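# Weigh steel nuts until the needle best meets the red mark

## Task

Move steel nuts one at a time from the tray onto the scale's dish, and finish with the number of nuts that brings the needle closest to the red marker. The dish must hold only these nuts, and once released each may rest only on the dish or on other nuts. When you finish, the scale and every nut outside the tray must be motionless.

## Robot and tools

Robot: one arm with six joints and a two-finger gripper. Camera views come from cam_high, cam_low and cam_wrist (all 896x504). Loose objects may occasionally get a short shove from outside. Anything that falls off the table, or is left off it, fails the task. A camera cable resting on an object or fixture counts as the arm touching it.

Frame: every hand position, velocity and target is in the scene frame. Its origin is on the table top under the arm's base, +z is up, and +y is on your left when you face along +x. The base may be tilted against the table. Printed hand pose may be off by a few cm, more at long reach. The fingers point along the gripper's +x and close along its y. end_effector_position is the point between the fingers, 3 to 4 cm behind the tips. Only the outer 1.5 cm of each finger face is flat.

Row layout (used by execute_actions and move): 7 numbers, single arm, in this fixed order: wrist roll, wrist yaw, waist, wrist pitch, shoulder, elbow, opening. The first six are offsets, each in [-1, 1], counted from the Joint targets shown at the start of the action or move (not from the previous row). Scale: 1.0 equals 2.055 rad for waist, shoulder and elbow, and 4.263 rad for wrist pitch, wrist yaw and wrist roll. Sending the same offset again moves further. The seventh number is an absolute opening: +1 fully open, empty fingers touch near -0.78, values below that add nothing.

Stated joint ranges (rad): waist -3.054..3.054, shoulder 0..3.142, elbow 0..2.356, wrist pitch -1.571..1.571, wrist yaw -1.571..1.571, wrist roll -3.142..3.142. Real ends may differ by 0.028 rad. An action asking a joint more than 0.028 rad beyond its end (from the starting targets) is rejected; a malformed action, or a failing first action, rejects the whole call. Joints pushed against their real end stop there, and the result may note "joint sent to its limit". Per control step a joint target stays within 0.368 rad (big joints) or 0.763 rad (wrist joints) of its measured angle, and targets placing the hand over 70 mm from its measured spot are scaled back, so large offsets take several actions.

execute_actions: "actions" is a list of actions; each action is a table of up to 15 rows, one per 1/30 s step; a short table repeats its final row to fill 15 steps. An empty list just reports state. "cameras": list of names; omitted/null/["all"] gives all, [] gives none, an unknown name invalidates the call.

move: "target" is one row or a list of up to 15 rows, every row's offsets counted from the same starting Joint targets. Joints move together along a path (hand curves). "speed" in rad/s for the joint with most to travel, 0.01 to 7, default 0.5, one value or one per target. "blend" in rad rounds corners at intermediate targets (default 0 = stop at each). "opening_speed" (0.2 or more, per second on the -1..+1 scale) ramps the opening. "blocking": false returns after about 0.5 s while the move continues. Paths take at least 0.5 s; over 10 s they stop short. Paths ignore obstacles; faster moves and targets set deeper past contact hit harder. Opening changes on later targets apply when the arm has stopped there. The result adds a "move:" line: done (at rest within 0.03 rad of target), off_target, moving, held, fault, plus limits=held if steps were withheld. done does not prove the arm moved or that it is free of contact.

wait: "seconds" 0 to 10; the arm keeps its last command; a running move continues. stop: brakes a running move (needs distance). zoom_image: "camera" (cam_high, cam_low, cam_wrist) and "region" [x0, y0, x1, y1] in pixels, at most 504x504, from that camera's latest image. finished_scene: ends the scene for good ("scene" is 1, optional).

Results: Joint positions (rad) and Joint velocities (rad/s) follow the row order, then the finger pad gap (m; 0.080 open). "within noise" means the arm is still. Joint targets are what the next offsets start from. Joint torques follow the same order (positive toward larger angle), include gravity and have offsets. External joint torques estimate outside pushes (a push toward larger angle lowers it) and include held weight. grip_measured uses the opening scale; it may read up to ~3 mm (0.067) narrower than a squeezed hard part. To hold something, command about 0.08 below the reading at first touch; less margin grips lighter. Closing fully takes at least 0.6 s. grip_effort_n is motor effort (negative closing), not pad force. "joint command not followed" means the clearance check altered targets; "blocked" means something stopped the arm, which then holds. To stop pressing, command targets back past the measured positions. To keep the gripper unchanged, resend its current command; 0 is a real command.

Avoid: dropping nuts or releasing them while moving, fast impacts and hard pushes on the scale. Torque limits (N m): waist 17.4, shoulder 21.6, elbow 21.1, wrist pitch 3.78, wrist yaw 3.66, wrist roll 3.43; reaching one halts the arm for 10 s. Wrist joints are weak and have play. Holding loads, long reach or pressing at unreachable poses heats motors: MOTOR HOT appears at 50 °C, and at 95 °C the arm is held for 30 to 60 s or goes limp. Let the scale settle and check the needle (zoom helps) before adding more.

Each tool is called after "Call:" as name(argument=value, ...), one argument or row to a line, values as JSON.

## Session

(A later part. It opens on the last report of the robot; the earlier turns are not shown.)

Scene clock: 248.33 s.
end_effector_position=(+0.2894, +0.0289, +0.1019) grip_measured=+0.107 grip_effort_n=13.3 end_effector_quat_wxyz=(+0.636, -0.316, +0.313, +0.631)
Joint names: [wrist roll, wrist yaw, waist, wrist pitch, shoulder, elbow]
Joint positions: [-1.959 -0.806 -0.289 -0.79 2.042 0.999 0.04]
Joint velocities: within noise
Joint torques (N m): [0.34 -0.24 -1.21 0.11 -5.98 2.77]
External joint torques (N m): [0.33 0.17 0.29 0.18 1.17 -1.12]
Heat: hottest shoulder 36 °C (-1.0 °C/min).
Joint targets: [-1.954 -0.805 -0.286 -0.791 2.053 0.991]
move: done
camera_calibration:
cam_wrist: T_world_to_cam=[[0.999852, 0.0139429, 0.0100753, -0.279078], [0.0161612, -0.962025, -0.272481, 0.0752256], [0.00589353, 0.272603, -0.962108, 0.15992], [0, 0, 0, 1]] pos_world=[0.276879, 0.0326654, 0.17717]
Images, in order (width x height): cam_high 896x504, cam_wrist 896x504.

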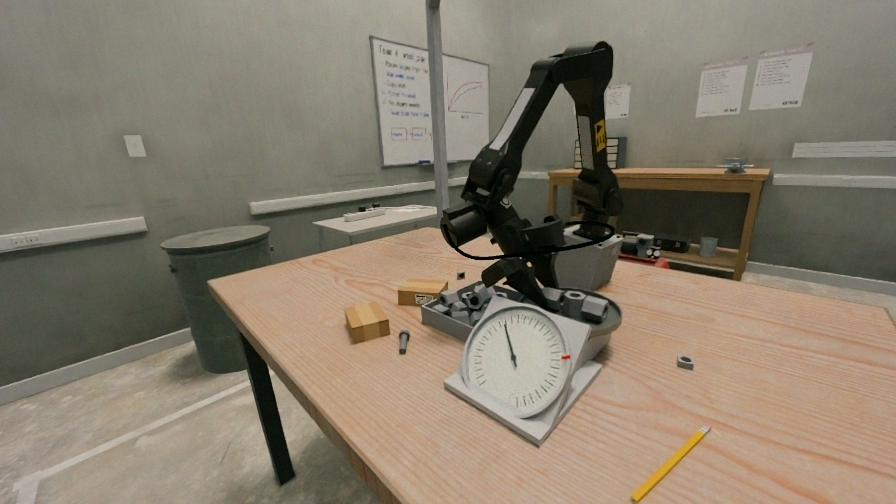

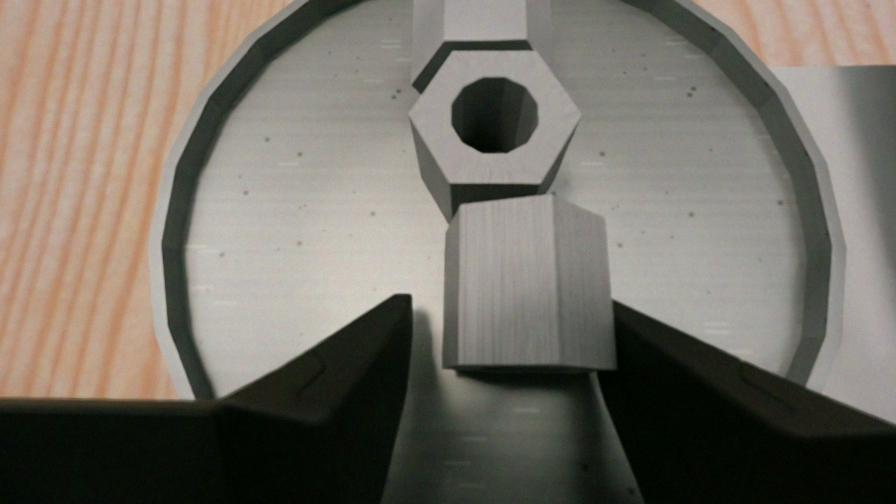

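Call:
move(
  target=[0, 0, 0, 0, 0, 0, 0.30],
  opening_speed=0.2,
  cameras=["cam_wrist", "cam_high"],
)

Call:
zoom_image(
  camera="cam_high",
  region=[460, 260, 640, 420],
)

Scene clock: 250.33 s.
end_effector_position=(+0.2894, +0.0289, +0.1019) grip_measured=+0.297 grip_effort_n=13.3 end_effector_quat_wxyz=(+0.636, -0.316, +0.313, +0.631)
Joint names: [wrist roll, wrist yaw, waist, wrist pitch, shoulder, elbow]
Joint positions: [-1.959 -0.806 -0.289 -0.79 2.042 0.999 0.048]
Joint velocities: within noise
Joint torques (N m): [0.34 -0.25 -1.21 0.08 -5.99 2.77]
External joint torques (N m): [0.34 0.16 0.29 0.16 1.11 -1.04]
Heat: hottest shoulder 36 °C (-1.0 °C/min).
Joint targets: [-1.954 -0.805 -0.286 -0.791 2.053 0.991]
move: done
camera_calibration:
cam_wrist: T_world_to_cam=[[0.999852, 0.0139429, 0.0100753, -0.279078], [0.0161612, -0.962025, -0.272481, 0.0752256], [0.00589353, 0.272603, -0.962108, 0.15992], [0, 0, 0, 1]] pos_world=[0.276879, 0.0326654, 0.17717]
Images, in order (width x height): cam_high 896x504, cam_wrist 896x504.

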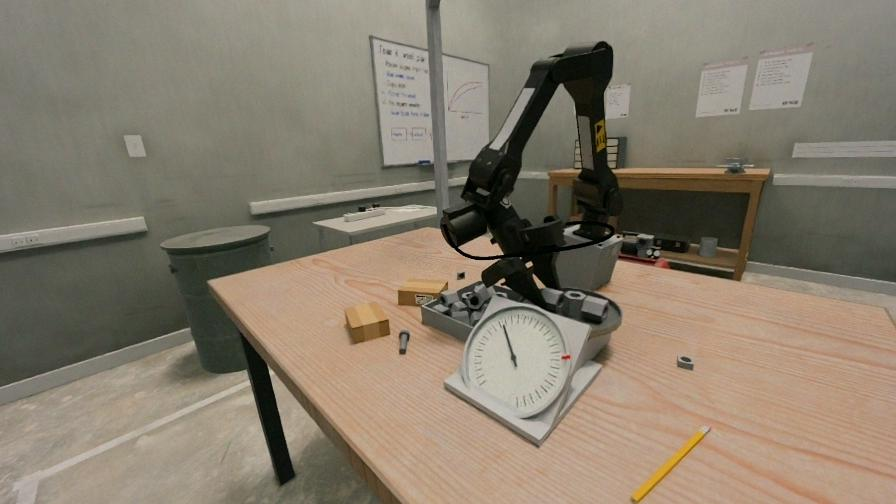

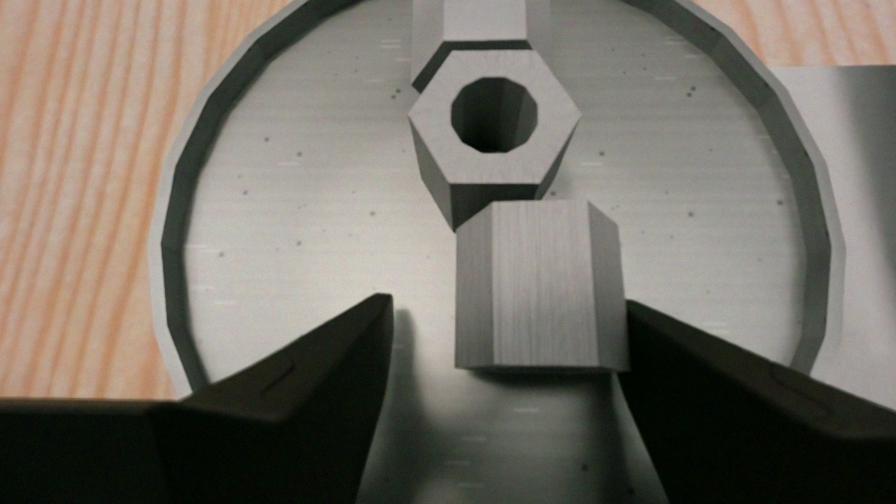

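Scaled by 2.800.

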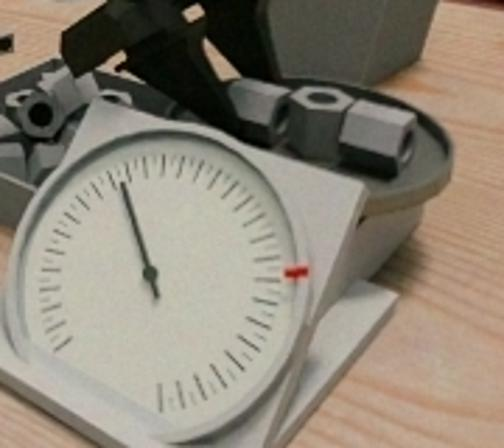

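Call:
move(
  target=[
    [0, 0, 0, 0, 0, 0, 0.47],
    [-0.0239, -0.0122, -0.0229, -0.0488, -0.0253, 0.0360, 0.47],
    [0.3605, 0.1459, -0.0769, -0.0479, -0.0073, 0.1961, 1.0],
  ],
  speed=[0.5, 0.25, 1.2],
  blend=[0, 0.05, 0],
  cameras=["cam_wrist", "cam_high"],
)

Call:
zoom_image(
  camera="cam_high",
  region=[460, 295, 580, 415],
)

Call:
zoom_image(
  camera="cam_wrist",
  region=[250, 10, 450, 210],
)

Call:
zoom_image(
  camera="cam_wrist",
  region=[300, 170, 600, 430],
)

Scene clock: 255.73 s.
end_effector_position=(+0.3337, -0.1139, +0.1649) grip_measured=+1.000 grip_effort_n=13.3 end_effector_quat_wxyz=(+0.706, +0.004, +0.708, +0.002)
Joint names: [wrist roll, wrist yaw, waist, wrist pitch, shoulder, elbow]
Joint positions: [-0.43 -0.186 -0.442 -0.998 2.025 1.383 0.08]
Joint velocities: within noise
Joint torques (N m): [0.36 0.2 -1.88 0.39 -7.17 5.93]
External joint torques (N m): [0.37 0.23 -0.23 0.04 1.2 0.47]
Heat: hottest shoulder 36 °C (-1.0 °C/min).
Joint targets: [-0.417 -0.183 -0.444 -0.995 2.038 1.394]
move: done
camera_calibration:
cam_wrist: T_world_to_cam=[[0.0132473, -0.999742, -0.0184436, -0.103544], [-0.930229, -0.0190872, 0.366484, 0.272074], [-0.366741, 0.0123018, -0.930242, 0.348605], [0, 0, 0, 1]] pos_world=[0.382311, -0.102613, 0.222666]
Images, in order (width x height): cam_high 896x504, cam_wrist 896x504.

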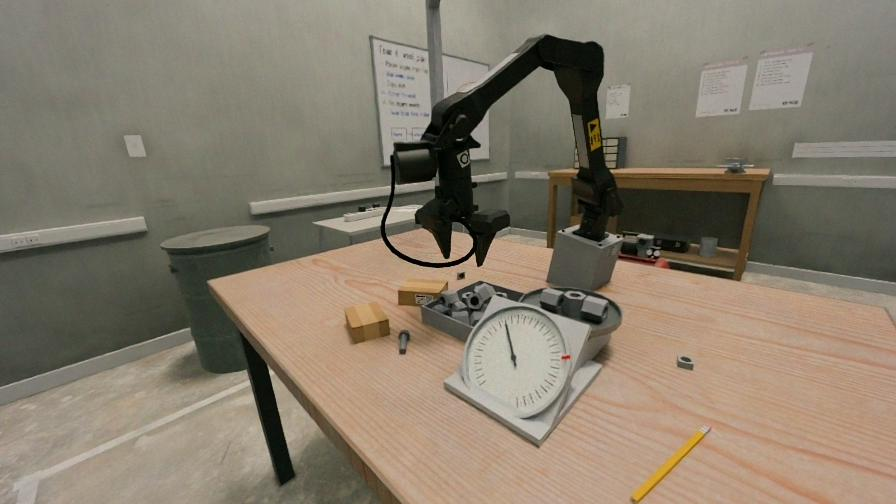

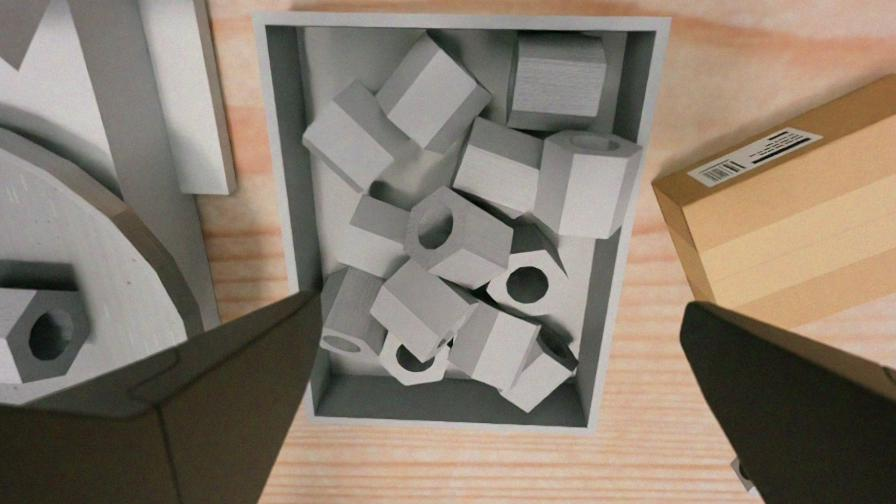

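Scaled by 4.200.

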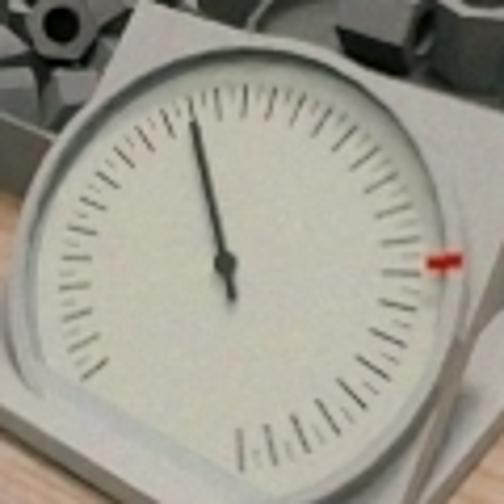

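Scaled by 2.520.

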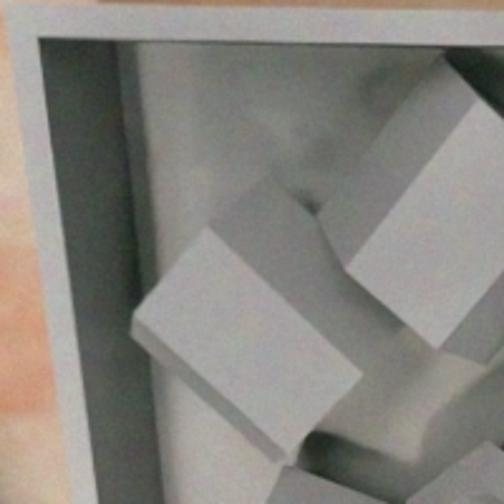

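Scaled by 1.680.

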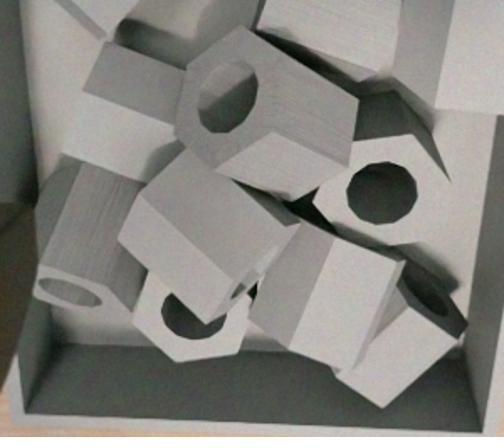

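Call:
execute_actions(
  actions=[],
)

Call:
zoom_image(
  camera="cam_wrist",
  region=[270, 40, 660, 420],
)

Scene clock: 261.17 s.
end_effector_position=(+0.3338, -0.1139, +0.1650) grip_measured=+1.000 grip_effort_n=13.7 end_effector_quat_wxyz=(+0.706, +0.004, +0.708, +0.002)
Joint names: [wrist roll, wrist yaw, waist, wrist pitch, shoulder, elbow]
Joint positions: [-0.43 -0.186 -0.442 -0.998 2.025 1.384 0.08]
Joint velocities: within noise
Joint torques (N m): [0.36 0.2 -1.88 0.39 -7.17 5.92]
External joint torques (N m): [0.37 0.22 -0.17 0.05 1.24 0.45]
Heat: hottest shoulder 36 °C (-1.0 °C/min).
Joint targets: [-0.417 -0.183 -0.444 -0.995 2.038 1.394]
Tool commands: gripper/opening=+1.0
camera_calibration:
cam_wrist: T_world_to_cam=[[0.0133264, -0.999745, -0.0182537, -0.103617], [-0.930343, -0.0190874, 0.366193, 0.27224], [-0.366448, 0.0121021, -0.93036, 0.348627], [0, 0, 0, 1]] pos_world=[0.382412, -0.102614, 0.222765]

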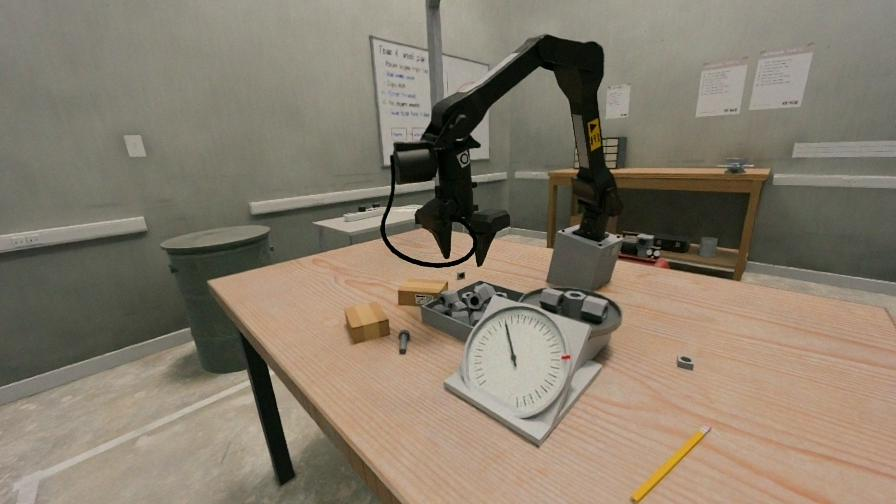

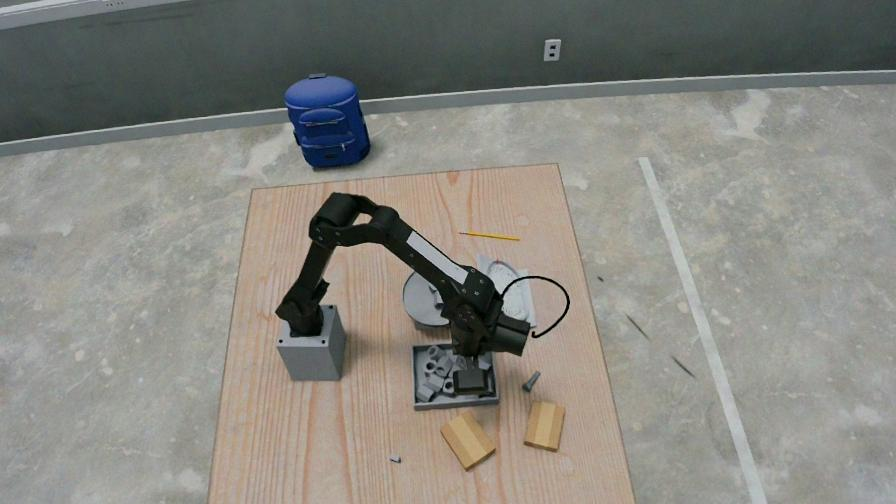

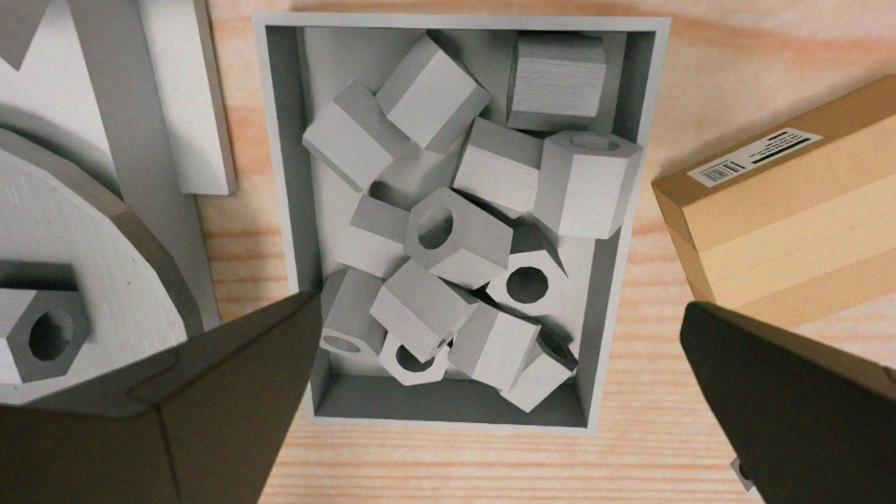

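Scaled by 1.292.

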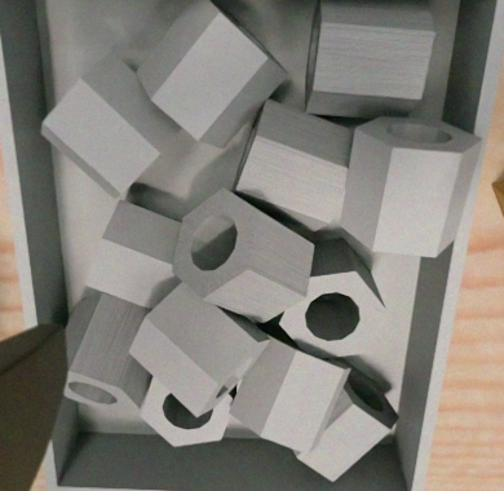

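Call:
zoom_image(
  camera="cam_wrist",
  region=[290, 10, 510, 210],
)

Scaled by 2.291.

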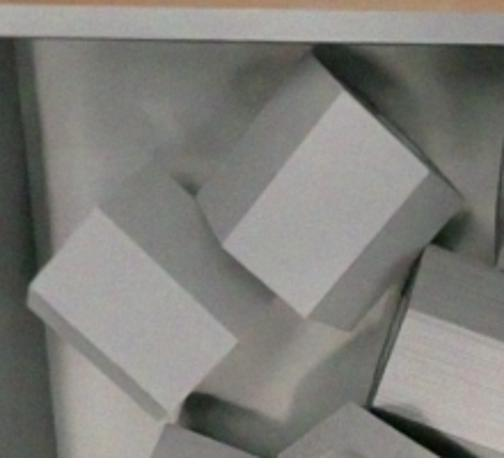

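Call:
zoom_image(
  camera="cam_wrist",
  region=[460, 10, 680, 210],
)

Scaled by 2.291.

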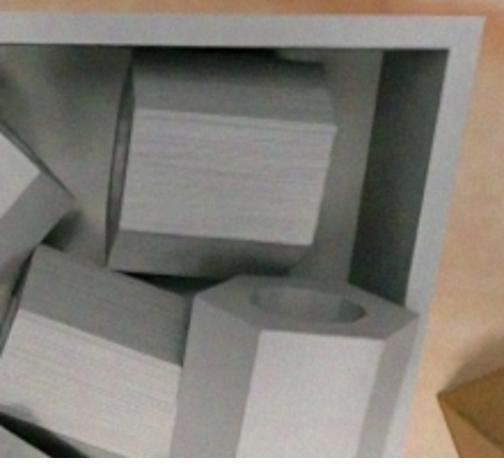

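Call:
move(
  target=[0.017, 0.0, 0.00925, 0.0333, 0.1294, 0.0667, 0.0],
  speed=0.4,
  opening_speed=1.0,
  cameras=["cam_wrist"],
)

Call:
zoom_image(
  camera="cam_wrist",
  region=[300, 40, 700, 400],
)

Scene clock: 277.23 s.
end_effector_position=(+0.3762, -0.1404, +0.1003) grip_measured=+0.003 grip_effort_n=-14.7 end_effector_quat_wxyz=(+0.708, +0.023, +0.705, -0.019)
Joint names: [wrist roll, wrist yaw, waist, wrist pitch, shoulder, elbow]
Joint positions: [-0.358 -0.186 -0.428 -0.86 2.291 1.522 0.035]
Joint velocities: within noise
Joint torques (N m): [0.37 0.19 -1.57 0.64 -8.7 5.6]
External joint torques (N m): [0.37 0.22 0.38 0.3 1.21 0.41]
Heat: hottest shoulder 37 °C (+0.0 °C/min).
Joint targets: [-0.345 -0.183 -0.425 -0.853 2.304 1.531]
move: done
camera_calibration:
cam_wrist: T_world_to_cam=[[-0.0437809, -0.998935, -0.0145825, -0.110575], [-0.932001, 0.0355818, 0.360704, 0.343804], [-0.359801, 0.0293829, -0.932566, 0.304502], [0, 0, 0, 1]] pos_world=[0.425145, -0.131638, 0.158345]
Images, in order (width x height): cam_wrist 896x504.

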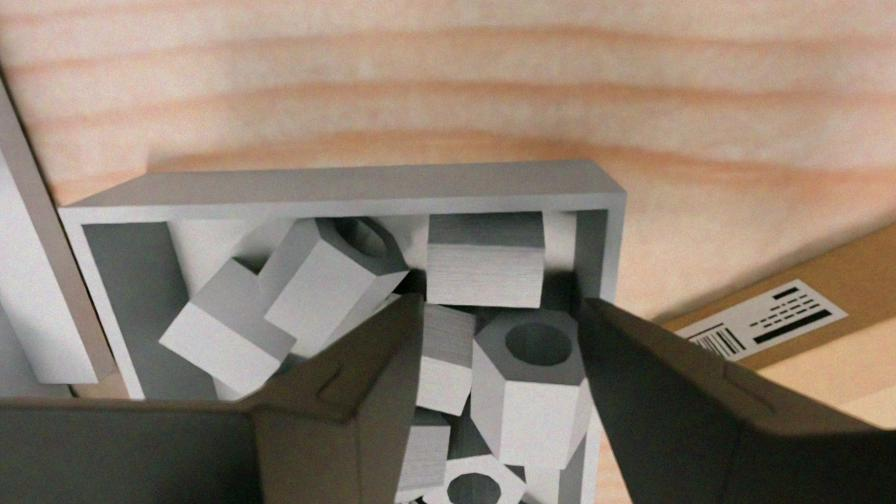

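Scaled by 1.260.

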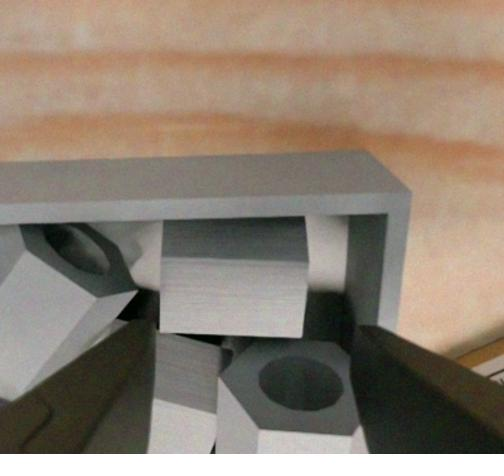

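Call:
zoom_image(
  camera="cam_wrist",
  region=[410, 190, 610, 330],
)

Scaled by 2.520.

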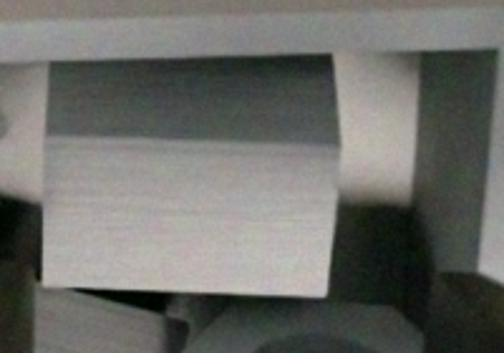

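Call:
zoom_image(
  camera="cam_high",
  region=[400, 230, 560, 340],
)

This scene's latest camera images include none from cam_high. They are from: cam_wrist. cam_high's image comes with the result of a call that names it in "cameras".

Call:
execute_actions(
  actions=[],
  cameras=["cam_high", "cam_wrist"],
)

Call:
zoom_image(
  camera="cam_high",
  region=[400, 230, 560, 340],
)

Scene clock: 280.33 s.
end_effector_position=(+0.3762, -0.1404, +0.1003) grip_measured=+0.002 grip_effort_n=-14.7 end_effector_quat_wxyz=(+0.708, +0.023, +0.705, -0.019)
Joint names: [wrist roll, wrist yaw, waist, wrist pitch, shoulder, elbow]
Joint positions: [-0.358 -0.186 -0.428 -0.86 2.291 1.522 0.035]
Joint velocities: within noise
Joint torques (N m): [0.37 0.2 -1.6 0.64 -8.68 5.61]
External joint torques (N m): [0.37 0.22 0.42 0.29 1.26 0.39]
Heat: hottest shoulder 37 °C (+0.0 °C/min).
Joint targets: [-0.345 -0.183 -0.425 -0.853 2.304 1.531]
Tool commands: gripper/opening=+0.0
camera_calibration:
cam_wrist: T_world_to_cam=[[-0.0437809, -0.998935, -0.0145825, -0.110575], [-0.932001, 0.0355818, 0.360704, 0.343804], [-0.359801, 0.0293829, -0.932566, 0.304502], [0, 0, 0, 1]] pos_world=[0.425145, -0.131638, 0.158345]
Images, in order (width x height): cam_high 896x504, cam_wrist 896x504.

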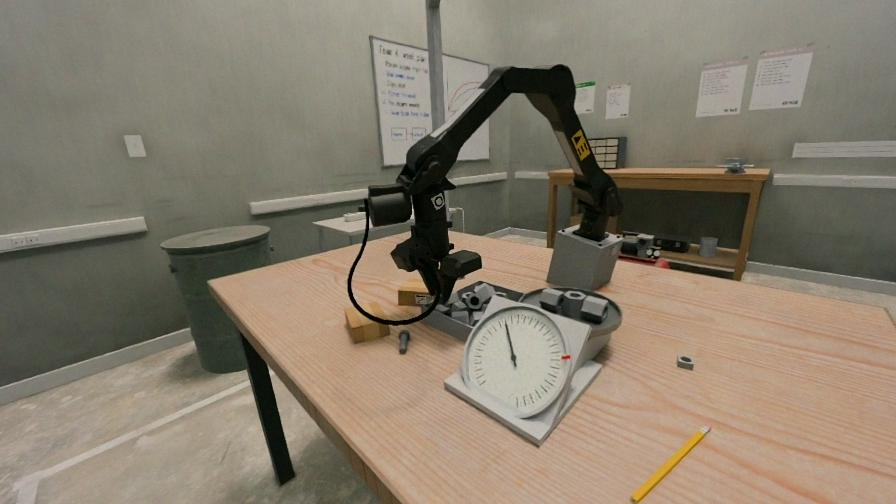

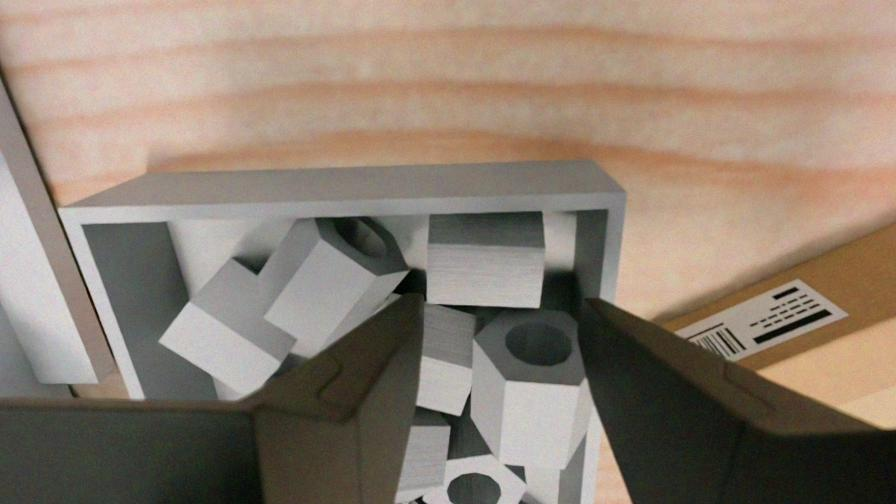

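Scaled by 3.150.

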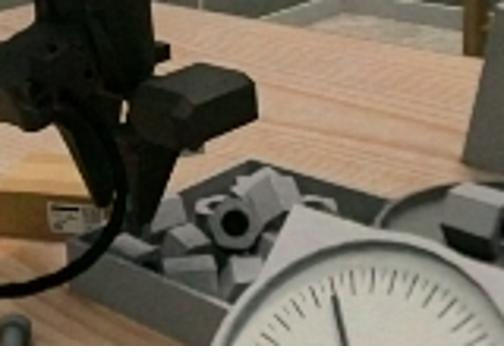

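Call:
zoom_image(
  camera="cam_wrist",
  region=[330, 270, 680, 504],
)

Scaled by 1.440.

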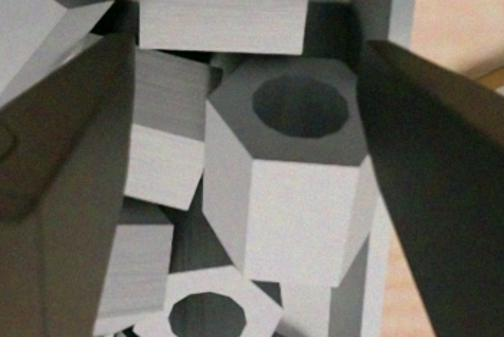

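Call:
move(
  target=[0.01138, 0.0, 0.01, 0.0255, 0.0319, -0.0292, -0.015],
  speed=0.15,
  cameras=["cam_wrist"],
)

Call:
zoom_image(
  camera="cam_wrist",
  region=[350, 180, 650, 380],
)

Scene clock: 294.00 s.
end_effector_position=(+0.3803, -0.1396, +0.0766) grip_measured=-0.013 grip_effort_n=-14.7 end_effector_quat_wxyz=(+0.714, +0.033, +0.698, -0.030)
Joint names: [wrist roll, wrist yaw, waist, wrist pitch, shoulder, elbow]
Joint positions: [-0.312 -0.192 -0.414 -0.765 2.332 1.488 0.034]
Joint velocities: within noise
Joint torques (N m): [0.44 0.18 -1.02 1.72 -5.85 2.79]
External joint torques (N m): [0.44 0.21 0.96 1.34 4.19 -2.26]
Heat: hottest shoulder 37 °C (+1.0 °C/min).
Joint targets: [-0.296 -0.183 -0.404 -0.745 2.370 1.471]
move: off_target; the shoulder is farthest, 0.038 rad from its target
camera_calibration:
cam_wrist: T_world_to_cam=[[-0.0717607, -0.997326, -0.0138648, -0.0991768], [-0.937167, 0.0626608, 0.343208, 0.363275], [-0.341421, 0.0376225, -0.939157, 0.278481], [0, 0, 0, 1]] pos_world=[0.428412, -0.132152, 0.135484]
Images, in order (width x height): cam_wrist 896x504.

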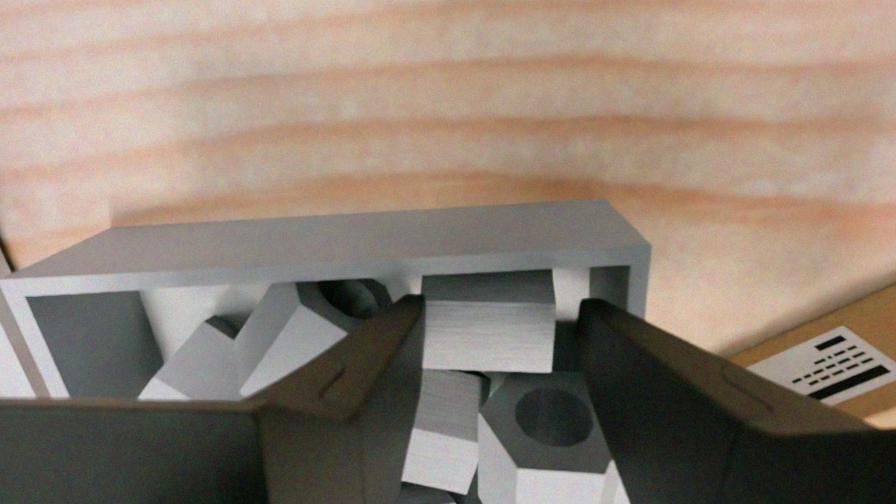

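Scaled by 1.680.

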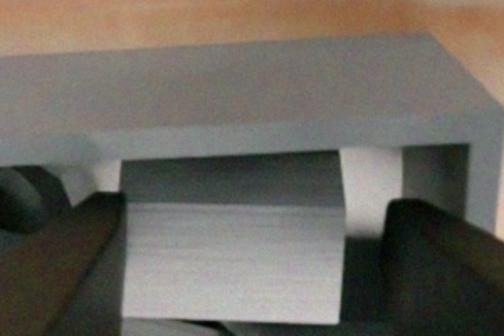

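Call:
move(
  target=[-0.0009, 0.0, -0.0046, -0.01853, -0.03163, 0.02384, 0.0],
  speed=0.2,
  cameras=["cam_wrist"],
)

Call:
zoom_image(
  camera="cam_wrist",
  region=[350, 180, 650, 380],
)

Scene clock: 299.77 s.
end_effector_position=(+0.3783, -0.1377, +0.0882) grip_measured=-0.002 grip_effort_n=13.3 end_effector_quat_wxyz=(+0.707, +0.034, +0.706, -0.031)
Joint names: [wrist roll, wrist yaw, waist, wrist pitch, shoulder, elbow]
Joint positions: [-0.312 -0.185 -0.414 -0.825 2.314 1.511 0.035]
Joint velocities: within noise
Joint torques (N m): [0.28 0.14 -1.88 0.19 -11.51 5.44]
External joint torques (N m): [0.28 0.16 0.16 -0.14 -1.6 0.37]
Heat: hottest shoulder 37 °C (+1.0 °C/min).
Joint targets: [-0.300 -0.183 -0.414 -0.824 2.305 1.520]
move: done
camera_calibration:
cam_wrist: T_world_to_cam=[[-0.075627, -0.997054, -0.0128278, -0.0958465], [-0.929718, 0.0658578, 0.362337, 0.353174], [-0.360424, 0.0393287, -0.931959, 0.295343], [0, 0, 0, 1]] pos_world=[0.427552, -0.130439, 0.14605]
Images, in order (width x height): cam_wrist 896x504.

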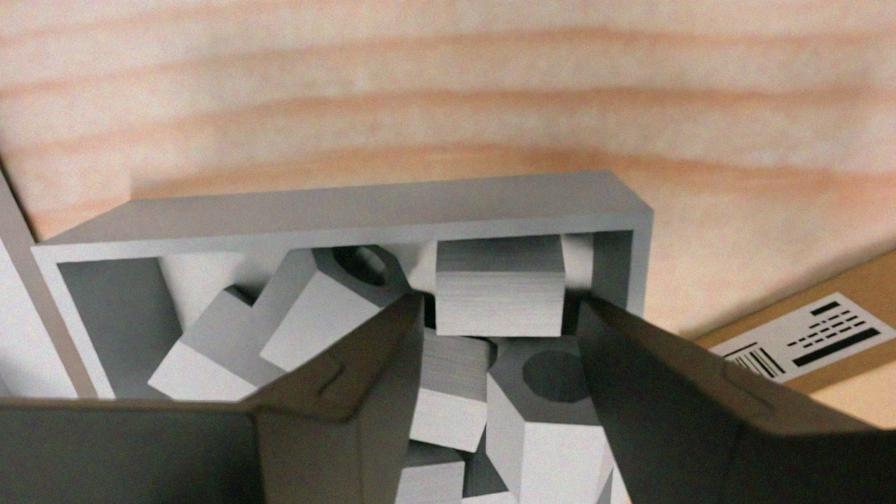

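Scaled by 1.680.

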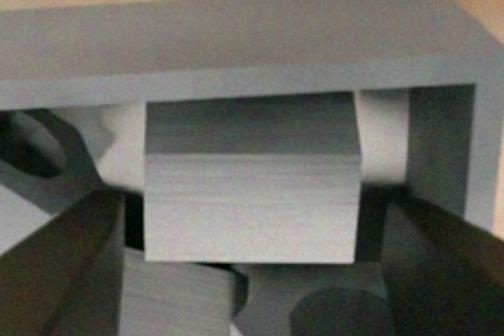

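Call:
move(
  target=[0.0014, 0.0, 0.006, 0.015, 0.03217, -0.01518, -0.035],
  speed=0.1,
  cameras=["cam_wrist"],
)

Call:
zoom_image(
  camera="cam_wrist",
  region=[350, 180, 650, 380],
)

Scene clock: 308.80 s.
end_effector_position=(+0.3798, -0.1383, +0.0683) grip_measured=-0.033 grip_effort_n=-14.7 end_effector_quat_wxyz=(+0.707, +0.032, +0.706, -0.030)
Joint names: [wrist roll, wrist yaw, waist, wrist pitch, shoulder, elbow]
Joint positions: [-0.307 -0.185 -0.405 -0.767 2.357 1.498 0.034]
Joint velocities: within noise
Joint torques (N m): [0.37 0.14 -1.54 0.67 -8.83 3.43]
External joint torques (N m): [0.37 0.16 0.45 0.32 1.3 -1.55]
Heat: hottest shoulder 37 °C (+1.0 °C/min).
Joint targets: [-0.294 -0.183 -0.401 -0.760 2.371 1.488]
move: done
camera_calibration:
cam_wrist: T_world_to_cam=[[-0.0708395, -0.997414, -0.0121181, -0.0984948], [-0.930096, 0.061659, 0.362104, 0.361405], [-0.360421, 0.0369222, -0.932059, 0.277138], [0, 0, 0, 1]] pos_world=[0.429051, -0.130757, 0.126249]
Images, in order (width x height): cam_wrist 896x504.

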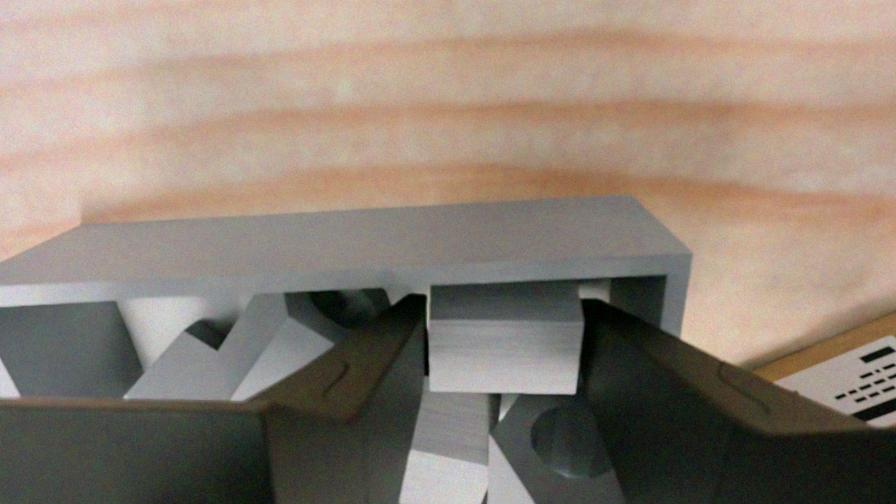

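Scaled by 1.680.

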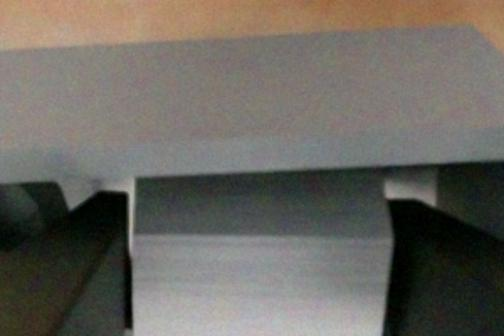

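Call:
move(
  target=[0.0019, 0.0, 0.0034, 0.01187, 0.01718, -0.0065, -0.03],
  speed=0.08,
  cameras=["cam_wrist"],
)

Scene clock: 315.63 s.
end_effector_position=(+0.3815, -0.1381, +0.0547) grip_measured=-0.032 grip_effort_n=13.3 end_effector_quat_wxyz=(+0.710, +0.031, +0.703, -0.030)
Joint names: [wrist roll, wrist yaw, waist, wrist pitch, shoulder, elbow]
Joint positions: [-0.3 -0.186 -0.397 -0.719 2.385 1.486 0.034]
Joint velocities: within noise
Joint torques (N m): [0.38 0.14 -1.69 0.98 -7.95 3.24]
External joint torques (N m): [0.38 0.16 0.32 0.61 2.3 -1.67]
Heat: hottest shoulder 38 °C (+2.0 °C/min).
Joint targets: [-0.286 -0.183 -0.394 -0.709 2.406 1.475]
move: done
camera_calibration:
cam_wrist: T_world_to_cam=[[-0.0694691, -0.997522, -0.0111578, -0.0988844], [-0.932573, 0.0609662, 0.355797, 0.36912], [-0.354235, 0.0351223, -0.934497, 0.26256], [0, 0, 0, 1]] pos_world=[0.43037, -0.130365, 0.112927]
Images, in order (width x height): cam_wrist 896x504.

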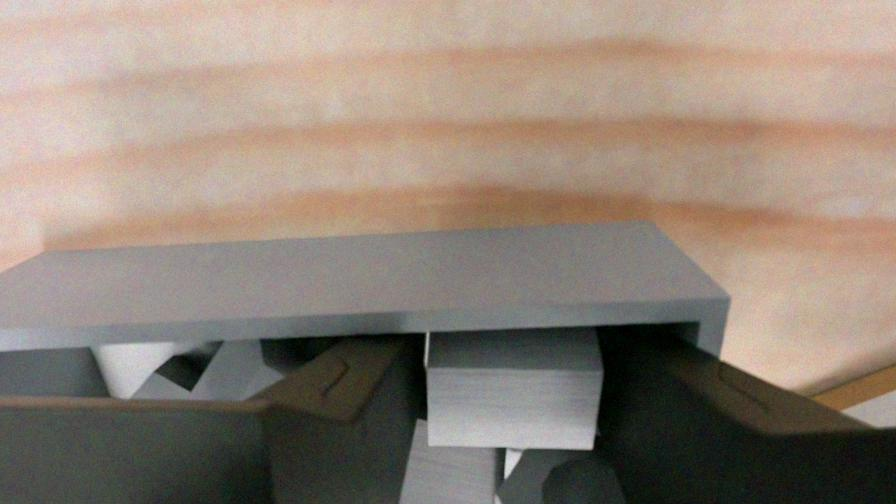

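Call:
move(
  target=[
    [0, 0, 0, 0, -0.0035, 0, -0.03],
    [0, 0, 0, 0, -0.0035, 0, -0.2],
  ],
  speed=0.08,
  opening_speed=0.3,
  cameras=["cam_wrist"],
)

Scene clock: 318.17 s.
end_effector_position=(+0.3817, -0.1383, +0.0544) grip_measured=-0.147 grip_effort_n=-83.5 end_effector_quat_wxyz=(+0.710, +0.030, +0.703, -0.030)
Joint names: [wrist roll, wrist yaw, waist, wrist pitch, shoulder, elbow]
Joint positions: [-0.3 -0.185 -0.397 -0.716 2.385 1.485 0.028]
Joint velocities: within noise
Joint torques (N m): [0.37 0.14 -1.73 0.7 -8.8 3.34]
External joint torques (N m): [0.37 0.16 0.33 0.34 1.31 -1.49]
Heat: hottest shoulder 38 °C (+2.0 °C/min).
Joint targets: [-0.286 -0.183 -0.394 -0.709 2.399 1.475]
move: done
camera_calibration:
cam_wrist: T_world_to_cam=[[-0.0687402, -0.997594, -0.00905024, -0.0994491], [-0.933011, 0.0610728, 0.354628, 0.369624], [-0.353222, 0.0328212, -0.934964, 0.261723], [0, 0, 0, 1]] pos_world=[0.430473, -0.130374, 0.112722]
Images, in order (width x height): cam_wrist 896x504.

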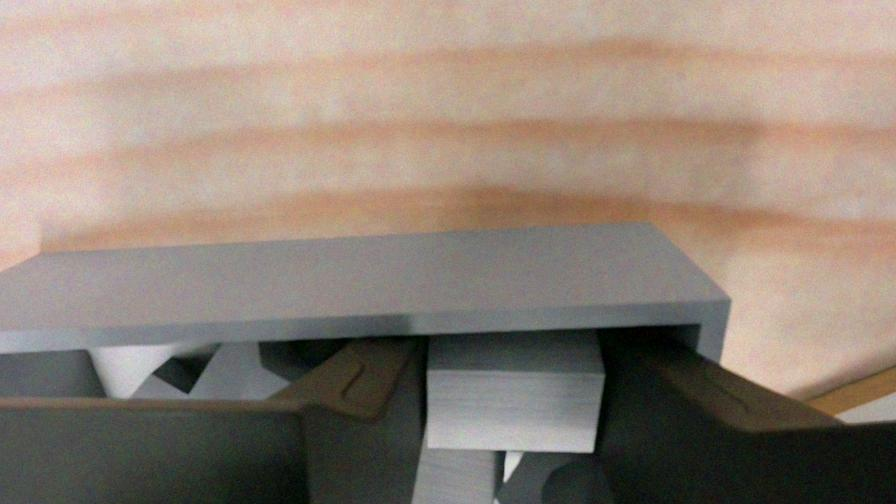

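Call:
move(
  target=[
    [-0.0033, 0, -0.00925, -0.02698, -0.04574, 0.0219, -0.2],
    [-0.015, 0, -0.02964, -0.09876, -0.11358, 0.09956, -0.2],
  ],
  speed=[0.15, 0.4],
  blend=[0.02, 0],
)

Call:
zoom_image(
  camera="cam_high",
  region=[400, 200, 560, 340],
)

Scene clock: 324.40 s.
end_effector_position=(+0.3743, -0.1344, +0.1802) grip_measured=-0.147 grip_effort_n=-83.5 end_effector_quat_wxyz=(+0.707, +0.037, +0.706, -0.032)
Joint names: [wrist roll, wrist yaw, waist, wrist pitch, shoulder, elbow]
Joint positions: [-0.346 -0.185 -0.452 -1.13 2.176 1.669 0.028]
Joint velocities: within noise
Joint torques (N m): [-0.34 0.14 -2.19 0.13 -11.44 6.23]
External joint torques (N m): [-0.33 0.17 -0.34 -0.21 -1.8 0.56]
Heat: hottest shoulder 39 °C (+2.0 °C/min).
Joint targets: [-0.350 -0.183 -0.455 -1.130 2.165 1.680]
move: done
camera_calibration:
cam_wrist: T_world_to_cam=[[-0.0805666, -0.996625, -0.0157633, -0.0891971], [-0.928993, 0.0693493, 0.363542, 0.315833], [-0.361222, 0.0439333, -0.931444, 0.380462], [0, 0, 0, 1]] pos_world=[0.423652, -0.127514, 0.238155]

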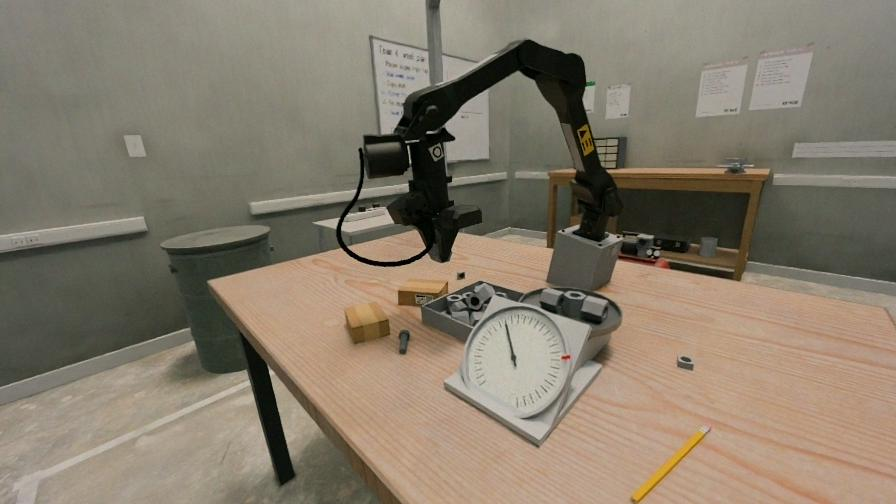

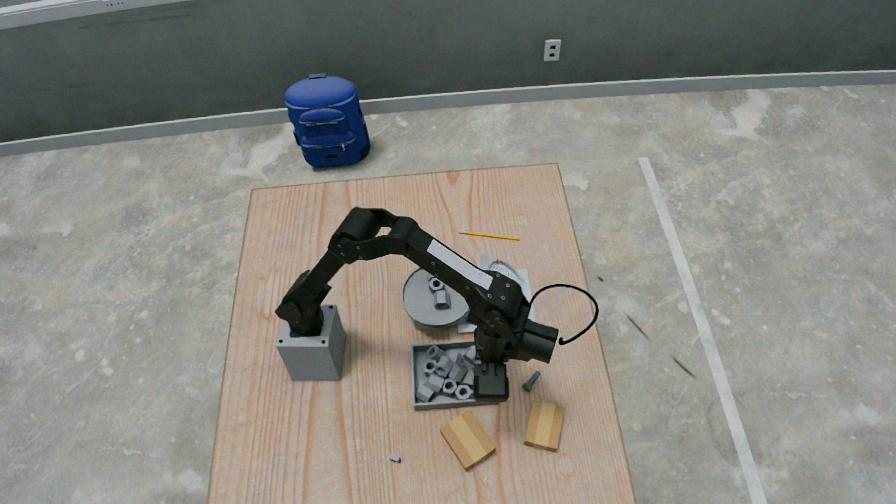

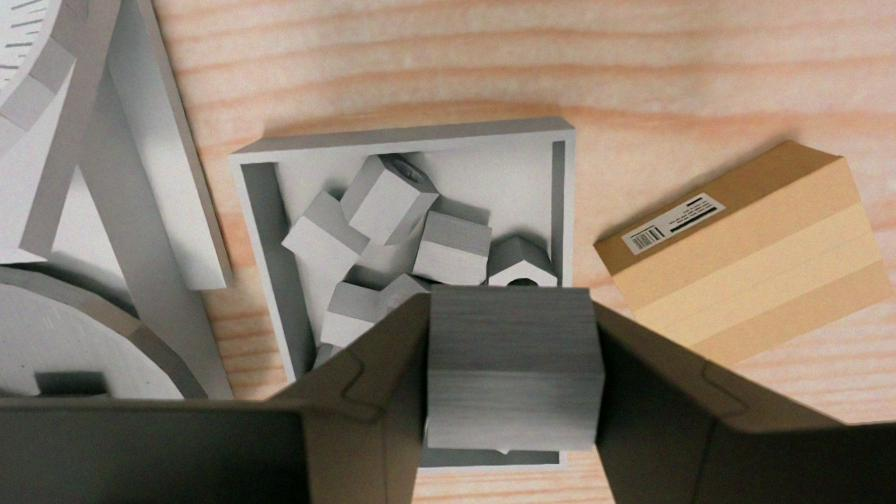

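Scaled by 3.150.

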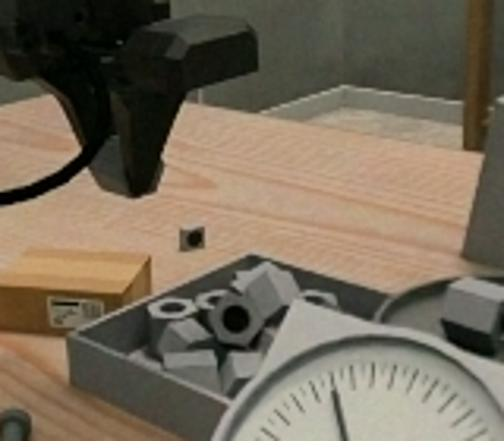

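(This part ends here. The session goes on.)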